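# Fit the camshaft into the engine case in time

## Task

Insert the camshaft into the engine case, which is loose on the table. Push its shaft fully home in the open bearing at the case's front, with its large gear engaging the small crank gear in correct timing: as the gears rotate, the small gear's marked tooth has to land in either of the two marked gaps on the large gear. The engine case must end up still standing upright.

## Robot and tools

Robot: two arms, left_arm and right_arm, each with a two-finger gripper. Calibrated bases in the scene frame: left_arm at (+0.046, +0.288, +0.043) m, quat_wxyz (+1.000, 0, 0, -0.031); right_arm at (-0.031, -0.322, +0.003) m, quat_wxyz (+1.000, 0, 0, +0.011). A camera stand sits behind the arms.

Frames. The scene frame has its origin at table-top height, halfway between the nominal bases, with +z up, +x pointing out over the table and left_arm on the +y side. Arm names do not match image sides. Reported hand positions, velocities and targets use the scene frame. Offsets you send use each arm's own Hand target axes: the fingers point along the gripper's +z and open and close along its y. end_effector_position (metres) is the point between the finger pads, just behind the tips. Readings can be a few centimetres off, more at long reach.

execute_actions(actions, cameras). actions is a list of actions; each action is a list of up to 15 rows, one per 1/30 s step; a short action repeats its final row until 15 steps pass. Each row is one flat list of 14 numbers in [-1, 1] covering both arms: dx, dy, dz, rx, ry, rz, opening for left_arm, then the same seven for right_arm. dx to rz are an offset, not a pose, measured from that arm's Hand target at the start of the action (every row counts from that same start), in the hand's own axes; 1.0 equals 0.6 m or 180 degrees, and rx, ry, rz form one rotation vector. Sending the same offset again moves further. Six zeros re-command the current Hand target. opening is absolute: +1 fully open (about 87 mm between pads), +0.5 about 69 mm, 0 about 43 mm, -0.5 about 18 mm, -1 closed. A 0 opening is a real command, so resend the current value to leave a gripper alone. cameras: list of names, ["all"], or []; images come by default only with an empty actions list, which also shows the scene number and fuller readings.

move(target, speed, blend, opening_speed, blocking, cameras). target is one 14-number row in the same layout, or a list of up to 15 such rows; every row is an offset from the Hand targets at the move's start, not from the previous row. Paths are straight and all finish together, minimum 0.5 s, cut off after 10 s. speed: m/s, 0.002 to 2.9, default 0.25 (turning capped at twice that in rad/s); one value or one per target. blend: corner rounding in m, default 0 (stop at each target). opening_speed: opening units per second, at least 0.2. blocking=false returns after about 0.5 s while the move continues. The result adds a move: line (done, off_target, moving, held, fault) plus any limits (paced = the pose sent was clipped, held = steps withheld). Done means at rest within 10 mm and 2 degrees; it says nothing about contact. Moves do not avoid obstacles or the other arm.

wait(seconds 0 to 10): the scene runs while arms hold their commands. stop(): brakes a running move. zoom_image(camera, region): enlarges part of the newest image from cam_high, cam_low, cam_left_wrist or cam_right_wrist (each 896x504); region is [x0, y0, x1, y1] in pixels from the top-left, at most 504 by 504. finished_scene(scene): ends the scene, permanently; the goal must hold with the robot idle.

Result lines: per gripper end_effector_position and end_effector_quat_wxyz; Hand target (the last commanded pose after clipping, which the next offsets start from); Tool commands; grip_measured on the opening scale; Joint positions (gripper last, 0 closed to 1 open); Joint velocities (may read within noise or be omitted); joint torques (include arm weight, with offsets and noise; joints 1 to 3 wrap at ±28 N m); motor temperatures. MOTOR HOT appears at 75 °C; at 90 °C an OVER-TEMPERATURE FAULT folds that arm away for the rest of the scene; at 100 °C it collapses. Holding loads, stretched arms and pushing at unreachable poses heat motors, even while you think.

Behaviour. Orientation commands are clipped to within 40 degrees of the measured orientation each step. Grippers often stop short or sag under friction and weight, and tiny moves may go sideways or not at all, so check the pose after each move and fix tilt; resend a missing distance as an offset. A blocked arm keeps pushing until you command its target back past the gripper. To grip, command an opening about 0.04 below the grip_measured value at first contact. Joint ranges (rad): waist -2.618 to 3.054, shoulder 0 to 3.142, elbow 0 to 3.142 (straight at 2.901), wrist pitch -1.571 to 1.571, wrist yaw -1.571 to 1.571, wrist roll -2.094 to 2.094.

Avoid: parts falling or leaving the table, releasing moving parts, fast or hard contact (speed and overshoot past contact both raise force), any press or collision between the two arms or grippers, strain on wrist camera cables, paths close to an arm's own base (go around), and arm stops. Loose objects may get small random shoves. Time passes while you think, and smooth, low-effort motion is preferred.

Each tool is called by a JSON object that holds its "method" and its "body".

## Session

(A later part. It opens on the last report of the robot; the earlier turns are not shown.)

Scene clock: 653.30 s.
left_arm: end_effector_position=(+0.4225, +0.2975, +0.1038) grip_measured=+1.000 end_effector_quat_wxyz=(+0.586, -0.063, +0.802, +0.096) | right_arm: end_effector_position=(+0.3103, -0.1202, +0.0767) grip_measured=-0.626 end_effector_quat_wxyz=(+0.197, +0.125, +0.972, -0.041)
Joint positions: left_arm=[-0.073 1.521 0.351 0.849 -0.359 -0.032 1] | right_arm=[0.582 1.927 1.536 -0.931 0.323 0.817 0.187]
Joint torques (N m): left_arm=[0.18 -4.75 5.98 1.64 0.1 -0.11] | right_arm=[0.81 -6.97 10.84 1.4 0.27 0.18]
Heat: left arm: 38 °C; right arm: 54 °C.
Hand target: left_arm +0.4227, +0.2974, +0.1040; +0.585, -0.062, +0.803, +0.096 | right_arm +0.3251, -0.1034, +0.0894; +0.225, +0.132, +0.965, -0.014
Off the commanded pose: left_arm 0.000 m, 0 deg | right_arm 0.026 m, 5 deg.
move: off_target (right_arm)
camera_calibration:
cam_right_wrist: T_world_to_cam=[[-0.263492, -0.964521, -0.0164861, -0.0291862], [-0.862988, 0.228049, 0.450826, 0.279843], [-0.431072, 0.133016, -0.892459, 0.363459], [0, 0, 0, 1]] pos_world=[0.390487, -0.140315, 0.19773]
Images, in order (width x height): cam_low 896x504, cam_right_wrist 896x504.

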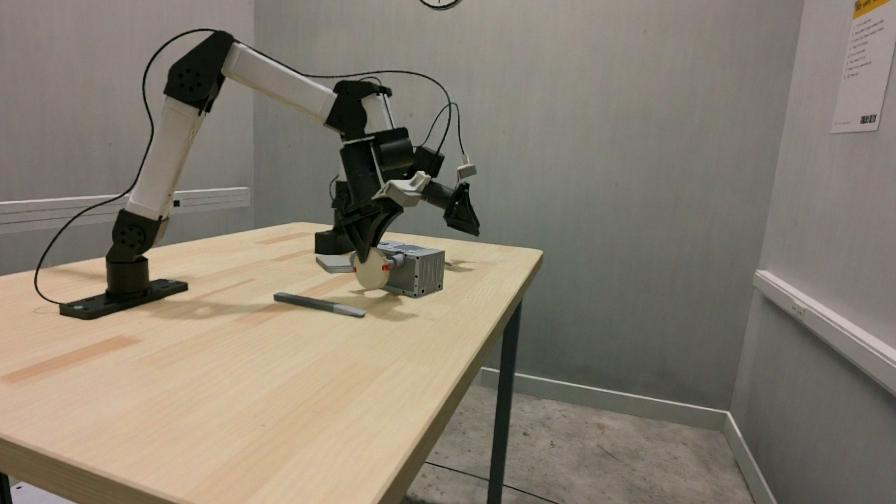

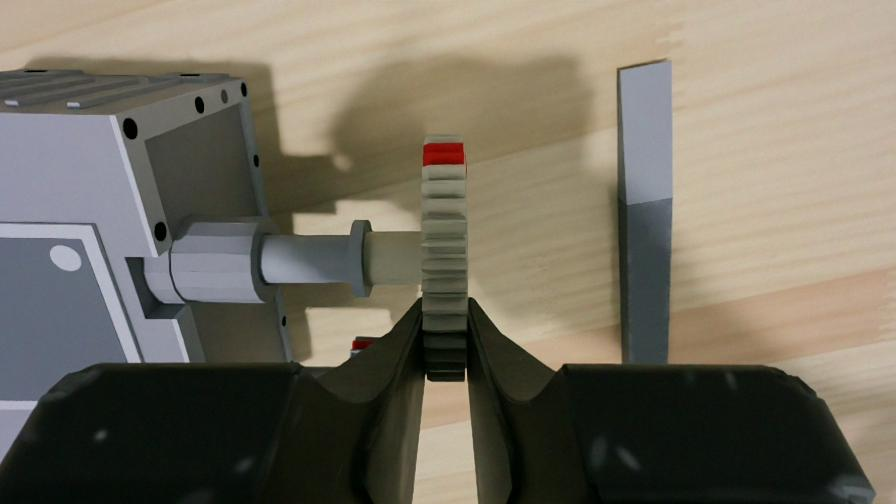

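{"method": "move", "body": {"target": [0,0,0,0,0,0,1,0.0028,-0.0248,0.0017,0,0,0,-0.75], "speed": 0.04, "cameras": ["cam_low","cam_right_wrist"]}}

{"method": "zoom_image", "body": {"camera": "cam_low", "region": [370, 240, 412, 275]}}

{"method": "zoom_image", "body": {"camera": "cam_right_wrist", "region": [200, 190, 360, 320]}}

Scene clock: 713.93 s.
left_arm: end_effector_position=(+0.4225, +0.2975, +0.1038) grip_measured=+1.000 end_effector_quat_wxyz=(+0.586, -0.063, +0.802, +0.096) | right_arm: end_effector_position=(+0.3103, -0.1220, +0.0753) grip_measured=-0.626 end_effector_quat_wxyz=(+0.200, +0.127, +0.971, -0.038)
Joint positions: left_arm=[-0.073 1.521 0.351 0.849 -0.359 -0.032 1] | right_arm=[0.578 1.915 1.514 -0.91 0.323 0.817 0.187]
Joint torques (N m): left_arm=[0.24 -4.74 5.94 1.6 0.08 -0.1] | right_arm=[-0.69 -9.4 6.39 1.56 0.21 -0.06]
Motor temperatures (°C): left_arm=[22 32 32 38 22 22 22] | right_arm=[23 35 55 31 23 24 26]
Heat: left arm: 38 °C; right arm: 55 °C.
Hand target: left_arm +0.4227, +0.2974, +0.1040; +0.585, -0.062, +0.803, +0.096 | right_arm +0.3202, -0.1174, +0.0872; +0.225, +0.132, +0.965, -0.014
Off the commanded pose: left_arm 0.000 m, 0 deg | right_arm 0.016 m, 4 deg.
move: off_target (right_arm)
camera_calibration:
cam_right_wrist: T_world_to_cam=[[-0.267273, -0.963321, -0.0240501, -0.0290582], [-0.865492, 0.229008, 0.44551, 0.282096], [-0.423661, 0.139888, -0.894954, 0.36113], [0, 0, 0, 1]] pos_world=[0.389382, -0.143113, 0.19682]
Images, in order (width x height): cam_low 896x504, cam_right_wrist 896x504.

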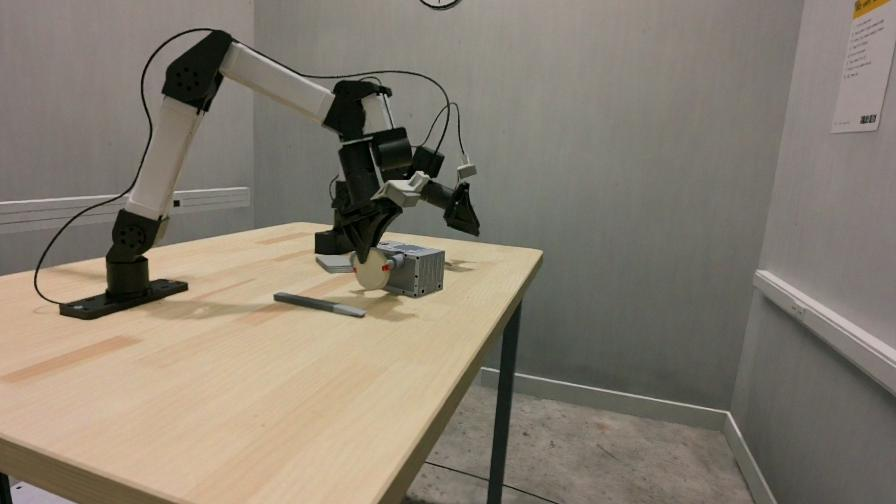

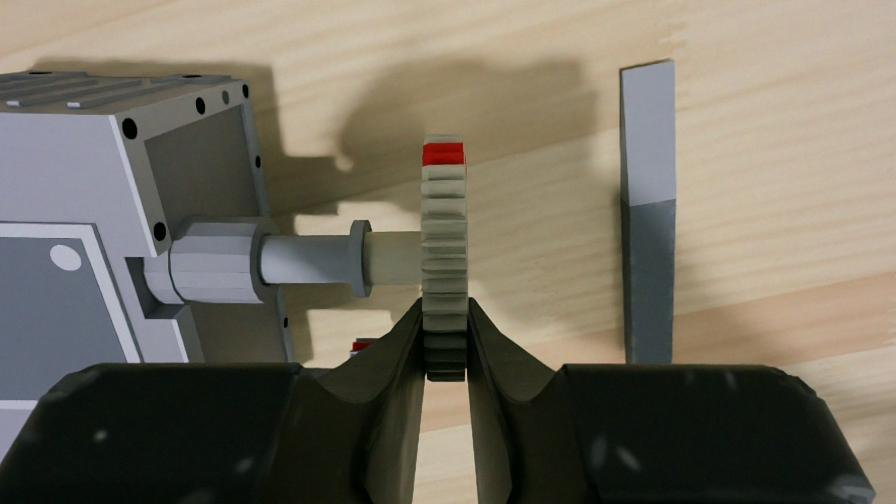

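Scaled by 12.000 from the camera's 896x504 image, which has a finer 1280x720 frame.

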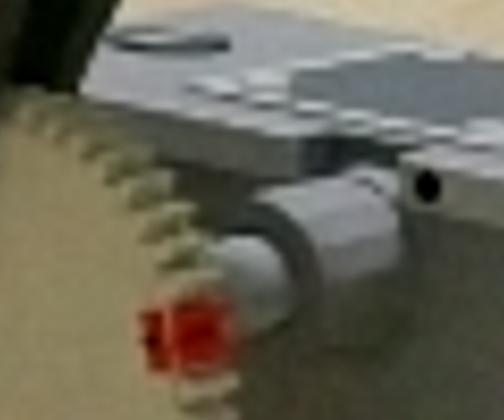

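Scaled by 3.150 from the camera's 896x504 image, which has a finer 1280x720 frame.

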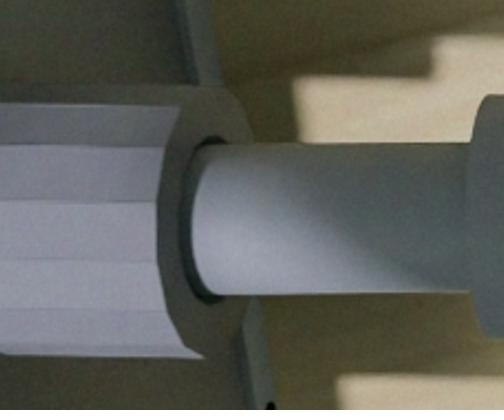

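{"method": "move", "body": {"target": [0,0,0,0,0,0,1,0.004,0,0.0055,-0.005,0,0,-0.75], "speed": 0.04, "cameras": ["cam_low","cam_right_wrist"]}}

{"method": "zoom_image", "body": {"camera": "cam_low", "region": [370, 240, 412, 275]}}

{"method": "zoom_image", "body": {"camera": "cam_right_wrist", "region": [200, 190, 360, 320]}}

Scene clock: 730.03 s.
left_arm: end_effector_position=(+0.4225, +0.2975, +0.1038) grip_measured=+1.000 end_effector_quat_wxyz=(+0.586, -0.063, +0.802, +0.096) | right_arm: end_effector_position=(+0.3101, -0.1224, +0.0741) grip_measured=-0.626 end_effector_quat_wxyz=(+0.205, +0.129, +0.970, -0.031)
Joint positions: left_arm=[-0.073 1.521 0.351 0.849 -0.359 -0.032 1] | right_arm=[0.575 1.899 1.486 -0.881 0.317 0.817 0.187]
Joint torques (N m): left_arm=[0.1 -4.96 6.11 1.59 0.04 -0.09] | right_arm=[-0.69 -8.84 6.2 1.63 0.15 -0.13]
Heat: left arm: 38 °C; right arm: 52 °C.
Hand target: left_arm +0.4227, +0.2974, +0.1040; +0.585, -0.062, +0.803, +0.096 | right_arm +0.3195, -0.1172, +0.0832; +0.226, +0.130, +0.965, -0.006
Off the commanded pose: left_arm 0.000 m, 0 deg | right_arm 0.014 m, 4 deg.
move: off_target (right_arm)
camera_calibration:
cam_right_wrist: T_world_to_cam=[[-0.267684, -0.96267, -0.0401435, -0.0280917], [-0.870041, 0.223606, 0.439351, 0.283739], [-0.413973, 0.152533, -0.897418, 0.358797], [0, 0, 0, 1]] pos_world=[0.387878, -0.145217, 0.196202]
Images, in order (width x height): cam_low 896x504, cam_right_wrist 896x504.

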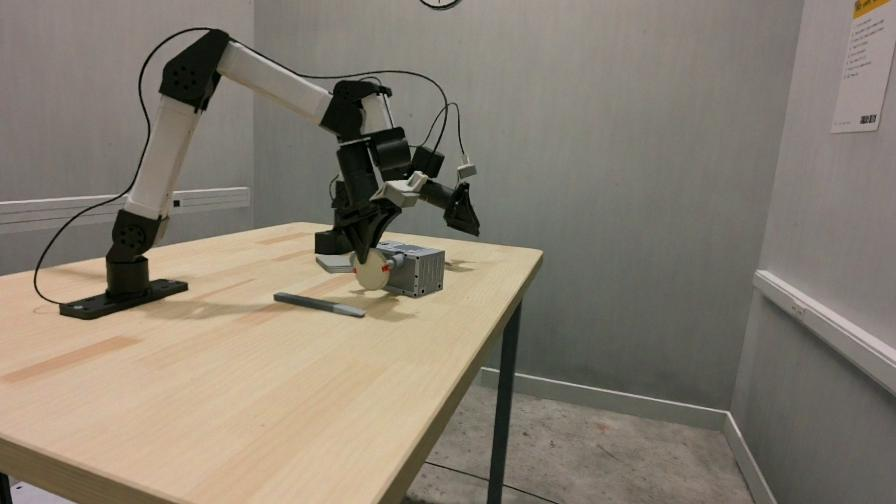

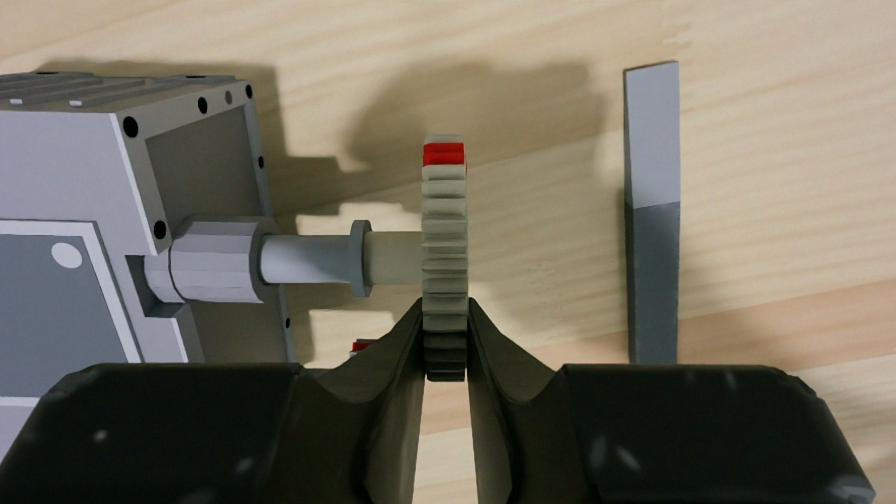

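Scaled by 12.000 from the camera's 896x504 image, which has a finer 1280x720 frame.

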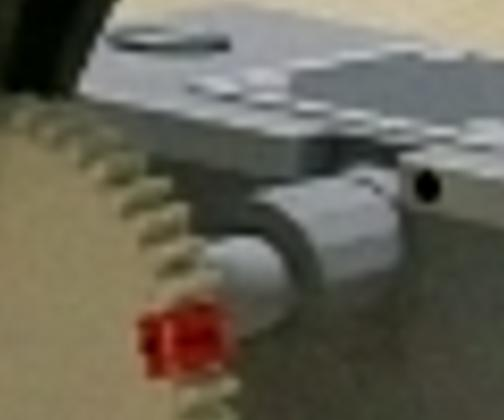

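Scaled by 3.150 from the camera's 896x504 image, which has a finer 1280x720 frame.

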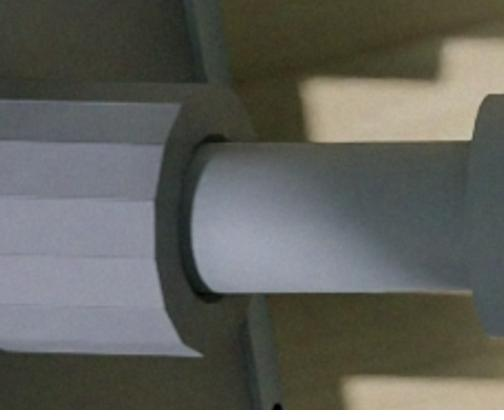

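{"method": "move", "body": {"target": [0,0,0,0,0,0,1,0,0.015,0,0,0,0,-0.75], "speed": 0.04, "cameras": ["cam_low","cam_right_wrist"]}}

{"method": "zoom_image", "body": {"camera": "cam_low", "region": [340, 240, 412, 295]}}

{"method": "zoom_image", "body": {"camera": "cam_right_wrist", "region": [220, 190, 380, 320]}}

Scene clock: 738.90 s.
left_arm: end_effector_position=(+0.4225, +0.2975, +0.1038) grip_measured=+1.000 end_effector_quat_wxyz=(+0.586, -0.063, +0.802, +0.096) | right_arm: end_effector_position=(+0.3095, -0.1212, +0.0742) grip_measured=-0.626 end_effector_quat_wxyz=(+0.205, +0.128, +0.970, -0.030)
Joint positions: left_arm=[-0.073 1.521 0.351 0.849 -0.359 -0.032 1] | right_arm=[0.578 1.899 1.486 -0.881 0.317 0.817 0.187]
Joint torques (N m): left_arm=[0.17 -4.78 5.81 1.65 0.1 -0.06] | right_arm=[0.28 -6.93 9.54 1.48 0.2 0.04]
Motor temperatures (°C): left_arm=[22 32 32 38 22 22 22] | right_arm=[23 37 50 32 23 24 26]
Heat: left arm: 38 °C; right arm: 50 °C.
Hand target: left_arm +0.4227, +0.2974, +0.1040; +0.585, -0.062, +0.803, +0.096 | right_arm +0.3218, -0.1084, +0.0837; +0.226, +0.130, +0.965, -0.006
Off the commanded pose: left_arm 0.000 m, 0 deg | right_arm 0.020 m, 4 deg.
move: off_target (right_arm)
camera_calibration:
cam_right_wrist: T_world_to_cam=[[-0.264373, -0.963571, -0.0404726, -0.0282246], [-0.870961, 0.220521, 0.439086, 0.282914], [-0.414166, 0.151333, -0.897533, 0.358391], [0, 0, 0, 1]] pos_world=[0.387379, -0.143821, 0.196301]
Images, in order (width x height): cam_low 896x504, cam_right_wrist 896x504.

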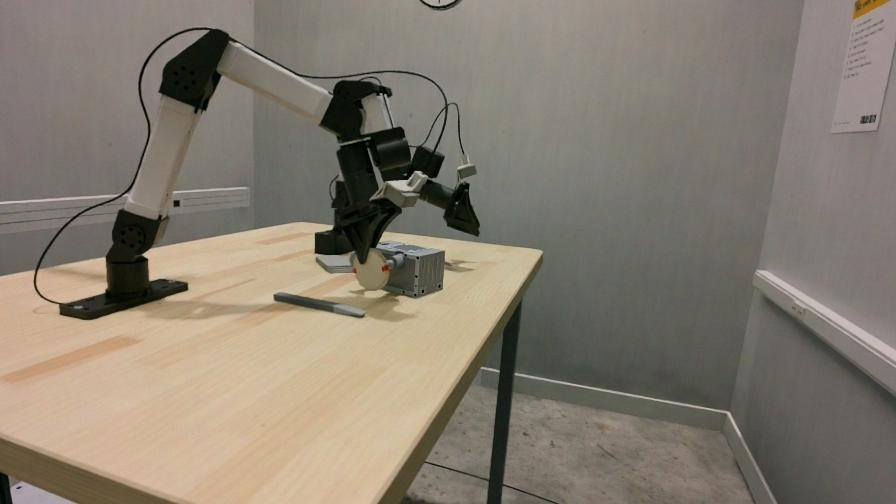

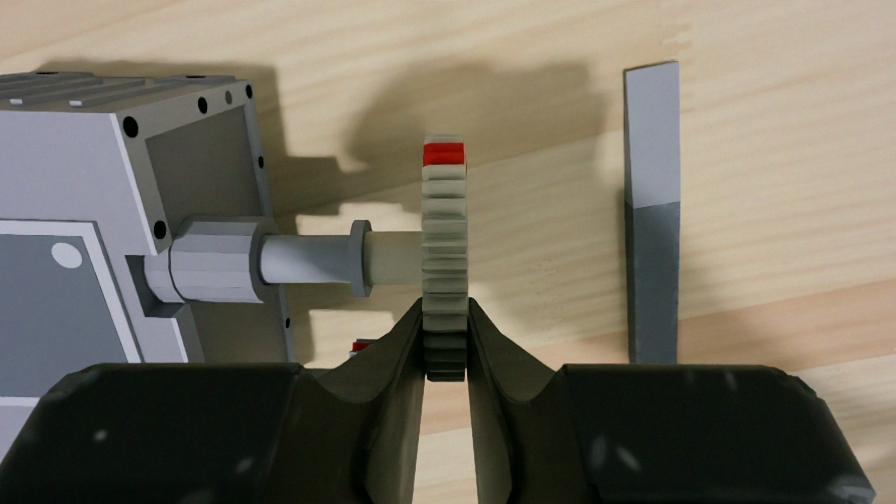

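Scaled by 7.000 from the camera's 896x504 image, which has a finer 1280x720 frame.

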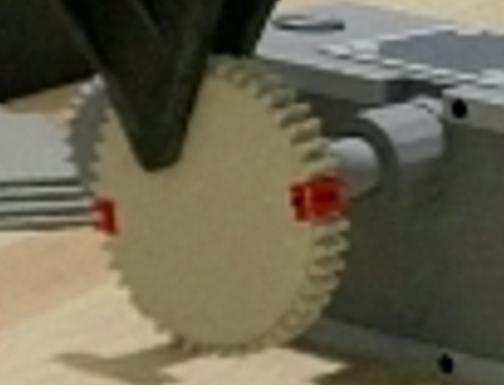

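Scaled by 3.150 from the camera's 896x504 image, which has a finer 1280x720 frame.

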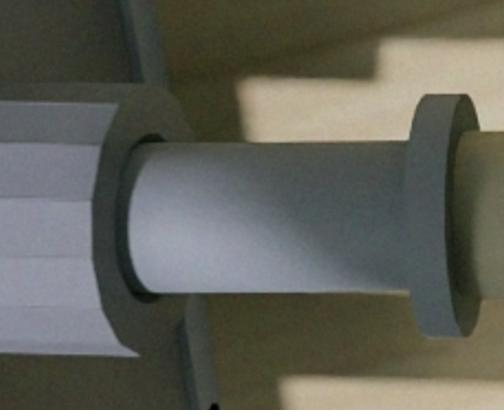

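{"method": "move", "body": {"target": [[0,0,0,0,0,0,1,-0.001,0.002,-0.003,0,0,0,-0.75],[0,0,0,0,0,0,1,0.0035,0.004,0.004,0,0,0,-0.75],[0,0,0,0,0,0,1,-0.002,0.006,0.001,0,0,0,-0.75],[0,0,0,0,0,0,1,0.002,0.006,0,0,0,0,-0.75]], "speed": 0.03, "cameras": ["cam_low","cam_right_wrist"]}}

{"method": "zoom_image", "body": {"camera": "cam_right_wrist", "region": [220, 190, 380, 320]}}

{"method": "zoom_image", "body": {"camera": "cam_low", "region": [340, 240, 412, 295]}}

Scene clock: 776.37 s.
left_arm: end_effector_position=(+0.4225, +0.2975, +0.1038) grip_measured=+1.000 end_effector_quat_wxyz=(+0.586, -0.063, +0.802, +0.096) | right_arm: end_effector_position=(+0.3100, -0.1206, +0.0747) grip_measured=-0.626 end_effector_quat_wxyz=(+0.204, +0.127, +0.970, -0.031)
Joint positions: left_arm=[-0.073 1.521 0.351 0.849 -0.359 -0.032 1] | right_arm=[0.579 1.905 1.496 -0.889 0.317 0.817 0.187]
Joint torques (N m): left_arm=[-0.08 -4.7 6.12 1.63 0.06 -0.1] | right_arm=[0.88 -6.72 9.58 1.5 0.22 0.13]
Heat: left arm: 38 °C; right arm: 52 °C.
Hand target: left_arm +0.4227, +0.2974, +0.1040; +0.585, -0.062, +0.803, +0.096 | right_arm +0.3217, -0.1047, +0.0833; +0.226, +0.130, +0.965, -0.006
Off the commanded pose: left_arm 0.000 m, 0 deg | right_arm 0.022 m, 4 deg.
move: off_target (right_arm)
camera_calibration:
cam_right_wrist: T_world_to_cam=[[-0.264103, -0.963751, -0.0378687, -0.0278716], [-0.869795, 0.221022, 0.441142, 0.282517], [-0.416781, 0.149445, -0.896638, 0.359444], [0, 0, 0, 1]] pos_world=[0.38818, -0.143021, 0.196605]
Images, in order (width x height): cam_low 896x504, cam_right_wrist 896x504.

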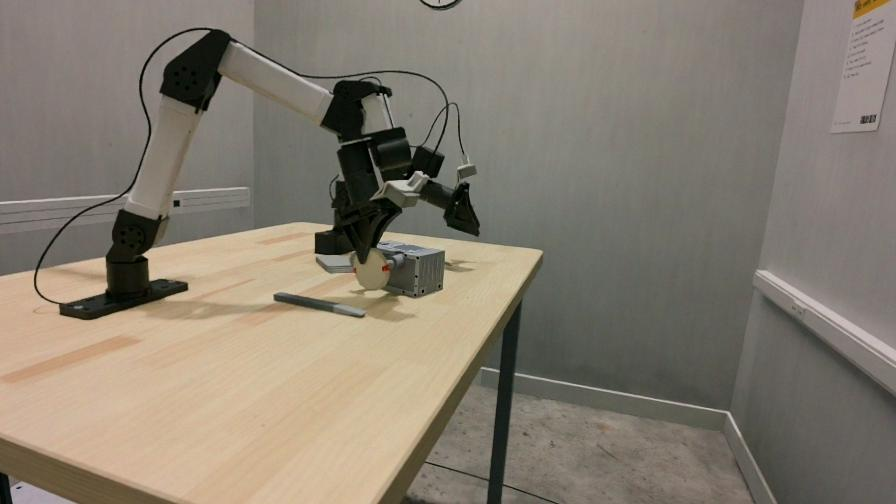

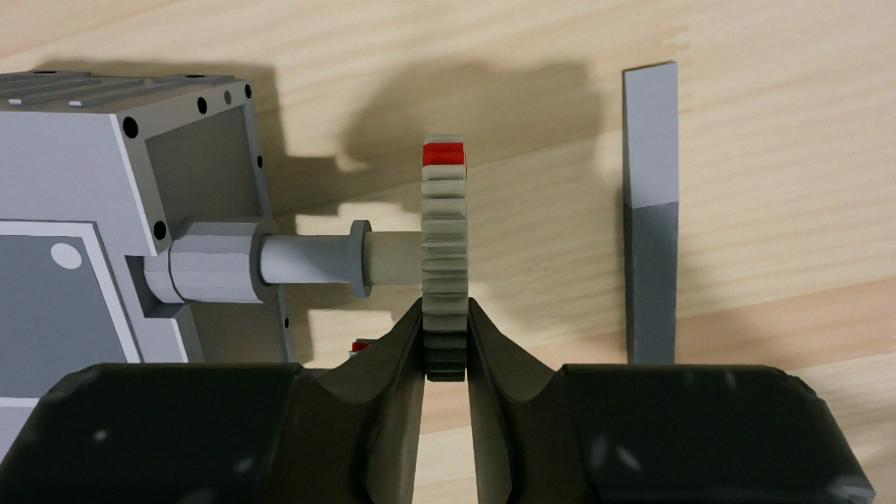

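Scaled by 3.150 from the camera's 896x504 image, which has a finer 1280x720 frame.

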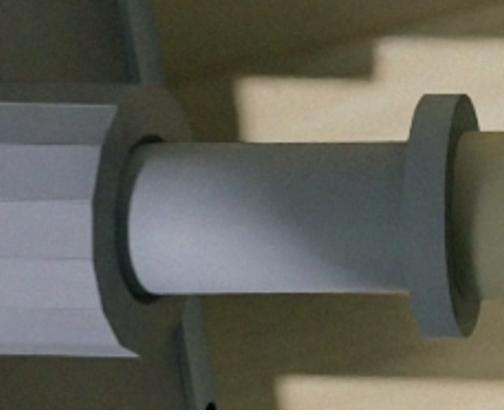

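Scaled by 7.000 from the camera's 896x504 image, which has a finer 1280x720 frame.

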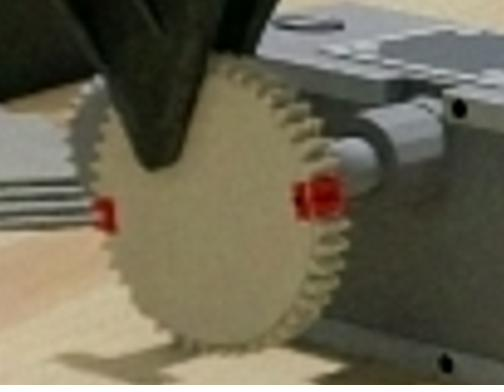

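{"method": "move", "body": {"target": [0,0,0,0,0,0,1,-0.0065,-0.0193,-0.0043,0,0,0,-0.75], "speed": 0.04, "cameras": ["cam_low","cam_right_wrist"]}}

{"method": "zoom_image", "body": {"camera": "cam_right_wrist", "region": [220, 190, 380, 320]}}

{"method": "zoom_image", "body": {"camera": "cam_low", "region": [370, 240, 412, 275]}}

Scene clock: 797.37 s.
left_arm: end_effector_position=(+0.4225, +0.2975, +0.1038) grip_measured=+1.000 end_effector_quat_wxyz=(+0.586, -0.063, +0.802, +0.096) | right_arm: end_effector_position=(+0.3109, -0.1225, +0.0747) grip_measured=-0.626 end_effector_quat_wxyz=(+0.203, +0.127, +0.970, -0.032)
Joint positions: left_arm=[-0.073 1.521 0.351 0.849 -0.359 -0.032 1] | right_arm=[0.574 1.905 1.496 -0.889 0.317 0.812 0.187]
Joint torques (N m): left_arm=[0.1 -4.6 5.98 1.62 0.05 -0.13] | right_arm=[-0.68 -9.07 6.97 1.56 0.15 -0.09]
Heat: left arm: 38 °C; right arm: 53 °C.
Hand target: left_arm +0.4227, +0.2974, +0.1040; +0.585, -0.062, +0.803, +0.096 | right_arm +0.3210, -0.1166, +0.0868; +0.226, +0.130, +0.965, -0.006
Off the commanded pose: left_arm 0.000 m, 0 deg | right_arm 0.017 m, 4 deg.
move: off_target (right_arm)
camera_calibration:
cam_right_wrist: T_world_to_cam=[[-0.264865, -0.963604, -0.0362556, -0.0292439], [-0.869282, 0.222328, 0.441496, 0.283681], [-0.417367, 0.148453, -0.89653, 0.360179], [0, 0, 0, 1]] pos_world=[0.38918, -0.144719, 0.196607]
Images, in order (width x height): cam_low 896x504, cam_right_wrist 896x504.

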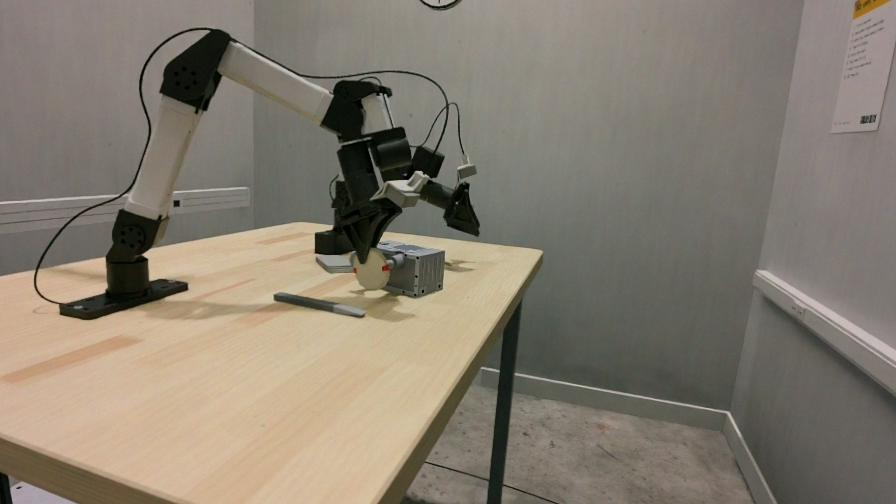

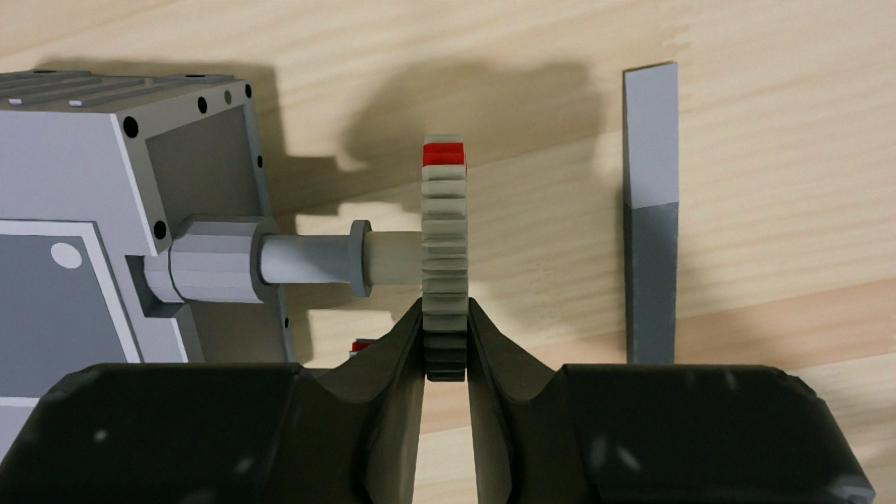

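Scaled by 3.150 from the camera's 896x504 image, which has a finer 1280x720 frame.

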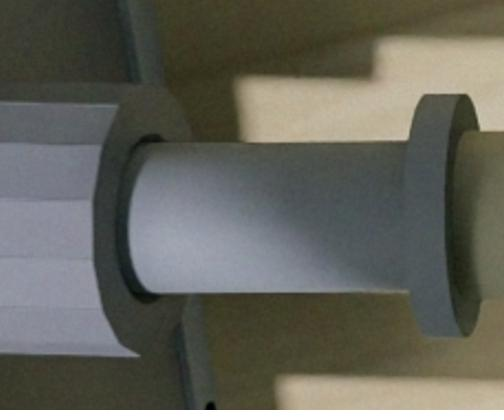

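Scaled by 12.000 from the camera's 896x504 image, which has a finer 1280x720 frame.

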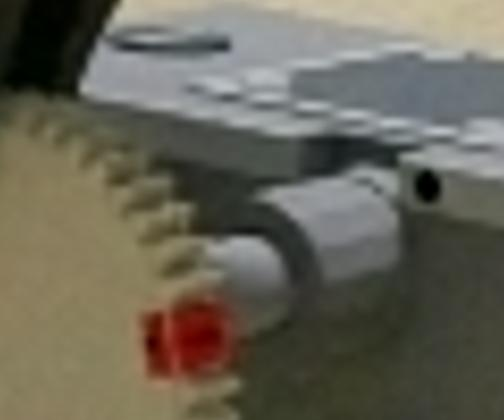

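{"method": "move", "body": {"target": [0,0,0,0,0,0,1,-0.0037,0.022,-0.0075,0,0,0,-0.75], "speed": 0.04, "cameras": ["cam_low","cam_right_wrist"]}}

{"method": "zoom_image", "body": {"camera": "cam_right_wrist", "region": [220, 190, 380, 320]}}

{"method": "zoom_image", "body": {"camera": "cam_low", "region": [370, 240, 412, 275]}}

Scene clock: 805.97 s.
left_arm: end_effector_position=(+0.4225, +0.2975, +0.1038) grip_measured=+1.000 end_effector_quat_wxyz=(+0.586, -0.063, +0.802, +0.096) | right_arm: end_effector_position=(+0.3104, -0.1204, +0.0763) grip_measured=-0.626 end_effector_quat_wxyz=(+0.200, +0.124, +0.971, -0.035)
Joint positions: left_arm=[-0.073 1.521 0.351 0.849 -0.359 -0.032 1] | right_arm=[0.579 1.916 1.519 -0.912 0.317 0.812 0.187]
Joint torques (N m): left_arm=[0.21 -4.75 6 1.6 0.05 -0.06] | right_arm=[0.66 -7.41 11.26 1.33 0.21 0.15]
Heat: left arm: 38 °C; right arm: 52 °C.
Hand target: left_arm +0.4227, +0.2974, +0.1040; +0.585, -0.062, +0.803, +0.096 | right_arm +0.3244, -0.1041, +0.0925; +0.226, +0.130, +0.965, -0.006
Off the commanded pose: left_arm 0.000 m, 0 deg | right_arm 0.027 m, 5 deg.
move: off_target (right_arm)
camera_calibration:
cam_right_wrist: T_world_to_cam=[[-0.260302, -0.965119, -0.0280669, -0.0295745], [-0.866459, 0.220669, 0.447831, 0.280419], [-0.426017, 0.14089, -0.893677, 0.362692], [0, 0, 0, 1]] pos_world=[0.389786, -0.141523, 0.197719]
Images, in order (width x height): cam_low 896x504, cam_right_wrist 896x504.

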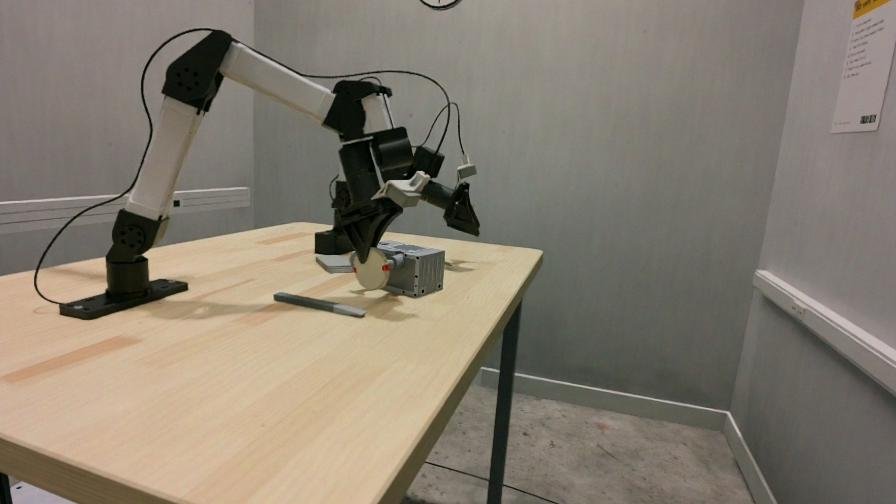

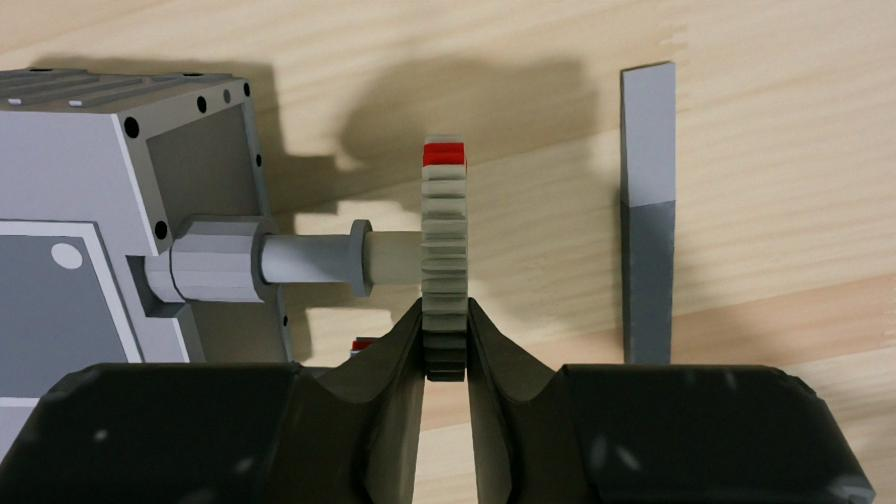

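Scaled by 3.150 from the camera's 896x504 image, which has a finer 1280x720 frame.

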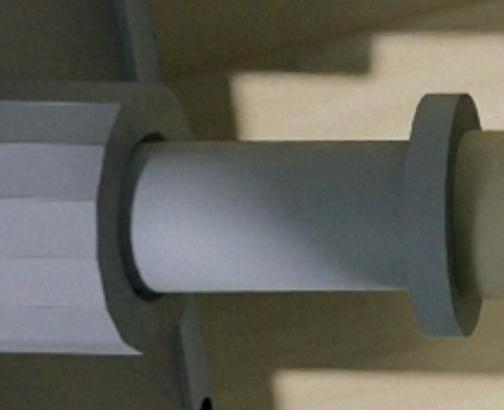

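Scaled by 12.000 from the camera's 896x504 image, which has a finer 1280x720 frame.

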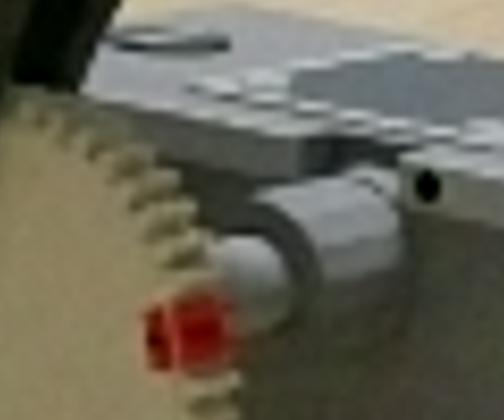

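{"method": "move", "body": {"target": [[0,0,0,0,0,0,1,0.004,-0.012,0.006,-0.012,0,0,-0.75],[0,0,0,0,0,0,1,0.003,0.006,0.006,-0.012,0,0,-0.75]], "speed": 0.04, "cameras": ["cam_low","cam_right_wrist"]}}

{"method": "zoom_image", "body": {"camera": "cam_right_wrist", "region": [220, 190, 380, 320]}}

{"method": "zoom_image", "body": {"camera": "cam_low", "region": [370, 240, 412, 275]}}

Scene clock: 844.80 s.
left_arm: end_effector_position=(+0.4225, +0.2975, +0.1038) grip_measured=+1.000 end_effector_quat_wxyz=(+0.586, -0.063, +0.802, +0.096) | right_arm: end_effector_position=(+0.3098, -0.1208, +0.0744) grip_measured=-0.626 end_effector_quat_wxyz=(+0.201, +0.125, +0.971, -0.025)
Joint positions: left_arm=[-0.073 1.521 0.351 0.849 -0.359 -0.032 1] | right_arm=[0.573 1.899 1.487 -0.879 0.303 0.808 0.187]
Joint torques (N m): left_arm=[0.4 -4.75 6.08 1.67 0.06 -0.08] | right_arm=[0.76 -7.16 10.65 1.6 0.07 0.05]
Motor temperatures (°C): left_arm=[22 32 32 38 22 22 22] | right_arm=[23 37 56 32 23 24 26]
Heat: left arm: 38 °C; right arm: 56 °C.
Hand target: left_arm +0.4227, +0.2974, +0.1040; +0.585, -0.062, +0.803, +0.096 | right_arm +0.3253, -0.1005, +0.0885; +0.228, +0.126, +0.965, +0.012
Off the commanded pose: left_arm 0.000 m, 0 deg | right_arm 0.029 m, 5 deg.
move: off_target (right_arm)
camera_calibration:
cam_right_wrist: T_world_to_cam=[[-0.258356, -0.964854, -0.0480436, -0.0291959], [-0.869684, 0.210644, 0.446407, 0.28079], [-0.420597, 0.157115, -0.89354, 0.360984], [0, 0, 0, 1]] pos_world=[0.388484, -0.144032, 0.195804]
Images, in order (width x height): cam_low 896x504, cam_right_wrist 896x504.

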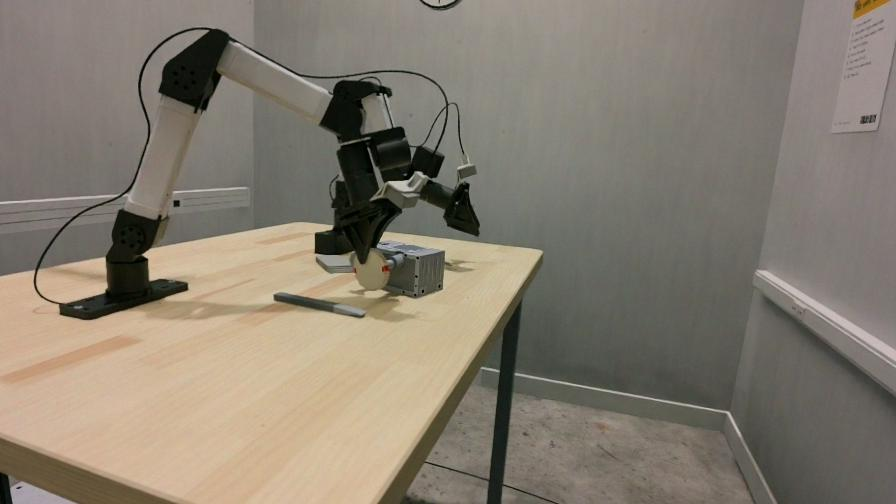

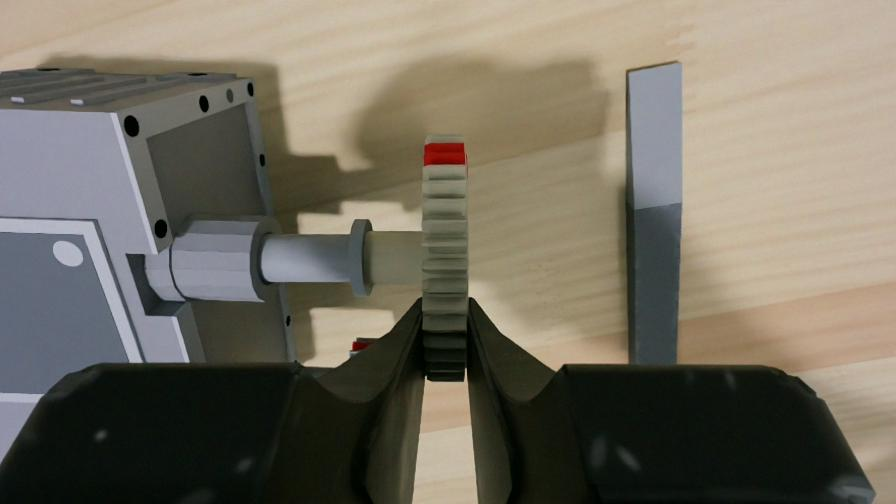

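Scaled by 3.150 from the camera's 896x504 image, which has a finer 1280x720 frame.

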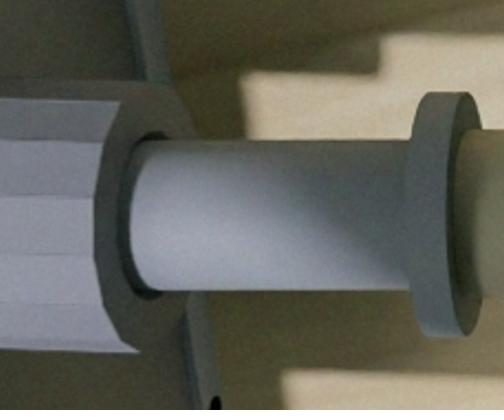

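Scaled by 12.000 from the camera's 896x504 image, which has a finer 1280x720 frame.

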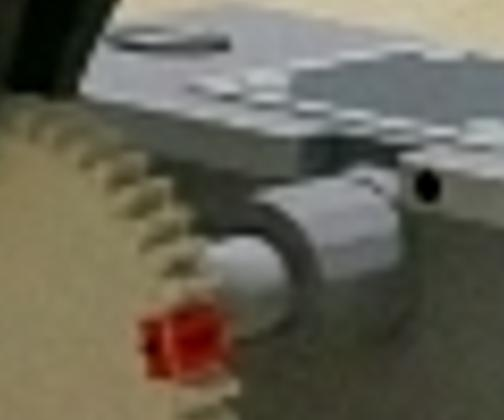

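{"method": "move", "body": {"target": [[0,0,0,0,0,0,1,0.0033,-0.0267,-0.0016,0.0046,0,0.0095,-0.75],[0,0,0,0,0,0,1,0.0033,-0.005,-0.0016,0.0046,0,0.0095,-0.75]], "speed": 0.04, "cameras": ["cam_low","cam_right_wrist"]}}

{"method": "zoom_image", "body": {"camera": "cam_right_wrist", "region": [220, 190, 380, 320]}}

{"method": "zoom_image", "body": {"camera": "cam_right_wrist", "region": [130, 190, 480, 370]}}

Scene clock: 875.43 s.
left_arm: end_effector_position=(+0.4225, +0.2975, +0.1038) grip_measured=+1.000 end_effector_quat_wxyz=(+0.586, -0.063, +0.802, +0.096) | right_arm: end_effector_position=(+0.3092, -0.1203, +0.0740) grip_measured=-0.626 end_effector_quat_wxyz=(+0.204, +0.135, +0.969, -0.022)
Joint positions: left_arm=[-0.073 1.521 0.351 0.849 -0.359 -0.032 1] | right_arm=[0.573 1.891 1.474 -0.869 0.303 0.827 0.187]
Joint torques (N m): left_arm=[0.21 -4.75 5.75 1.67 0.05 -0.11] | right_arm=[0.81 -6.99 10.99 1.4 0.17 0.22]
Heat: left arm: 38 °C; right arm: 53 °C.
Hand target: left_arm +0.4227, +0.2974, +0.1040; +0.585, -0.062, +0.803, +0.096 | right_arm +0.3224, -0.1028, +0.0883; +0.227, +0.142, +0.963, +0.008
Off the commanded pose: left_arm 0.000 m, 0 deg | right_arm 0.026 m, 4 deg.
move: off_target (right_arm)
camera_calibration:
cam_right_wrist: T_world_to_cam=[[-0.27432, -0.959767, -0.0599589, -0.0225014], [-0.868765, 0.220611, 0.443371, 0.281509], [-0.412305, 0.173716, -0.894331, 0.359883], [0, 0, 0, 1]] pos_world=[0.386774, -0.146218, 0.195693]
Images, in order (width x height): cam_low 896x504, cam_right_wrist 896x504.

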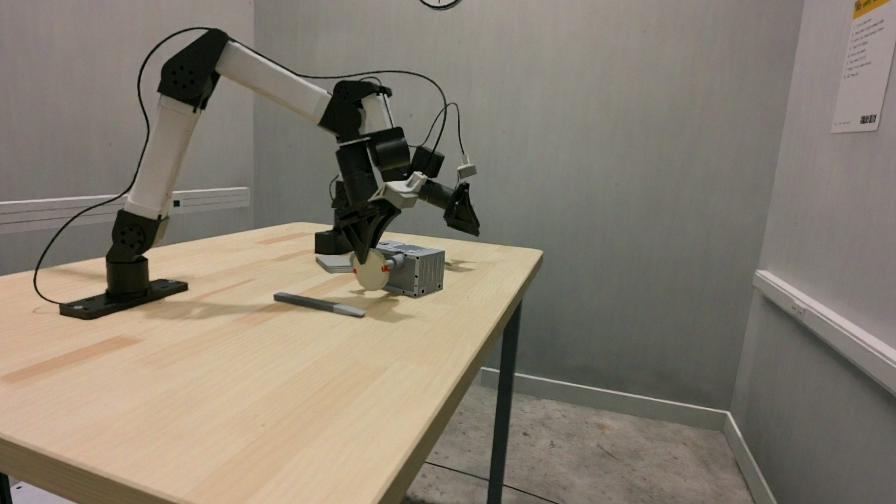

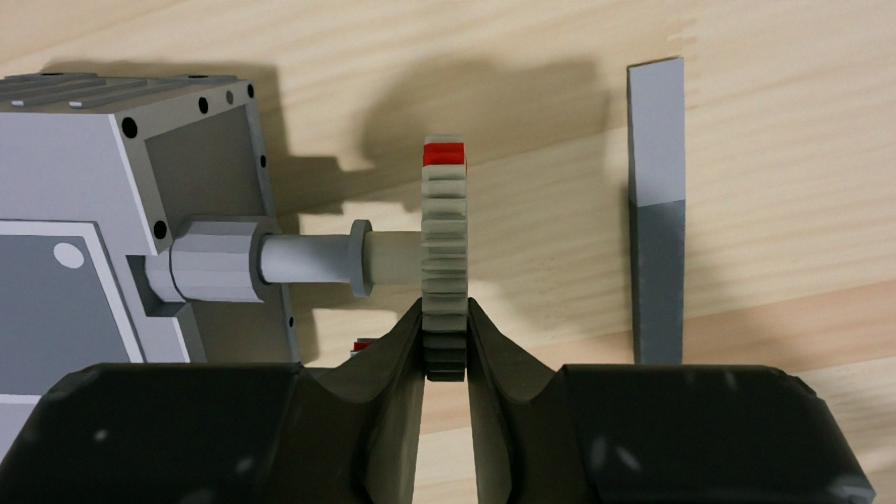

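Scaled by 3.150 from the camera's 896x504 image, which has a finer 1280x720 frame.

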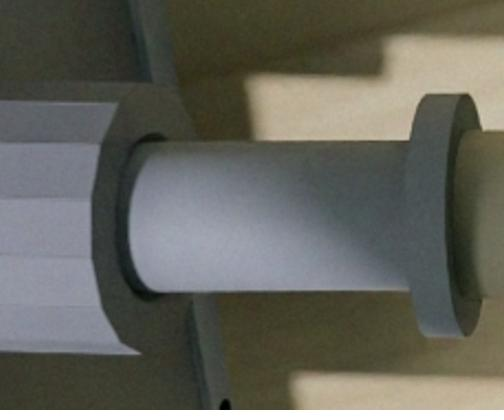

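Scaled by 1.440 from the camera's 896x504 image, which has a finer 1280x720 frame.

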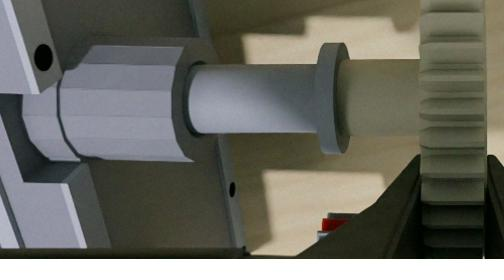

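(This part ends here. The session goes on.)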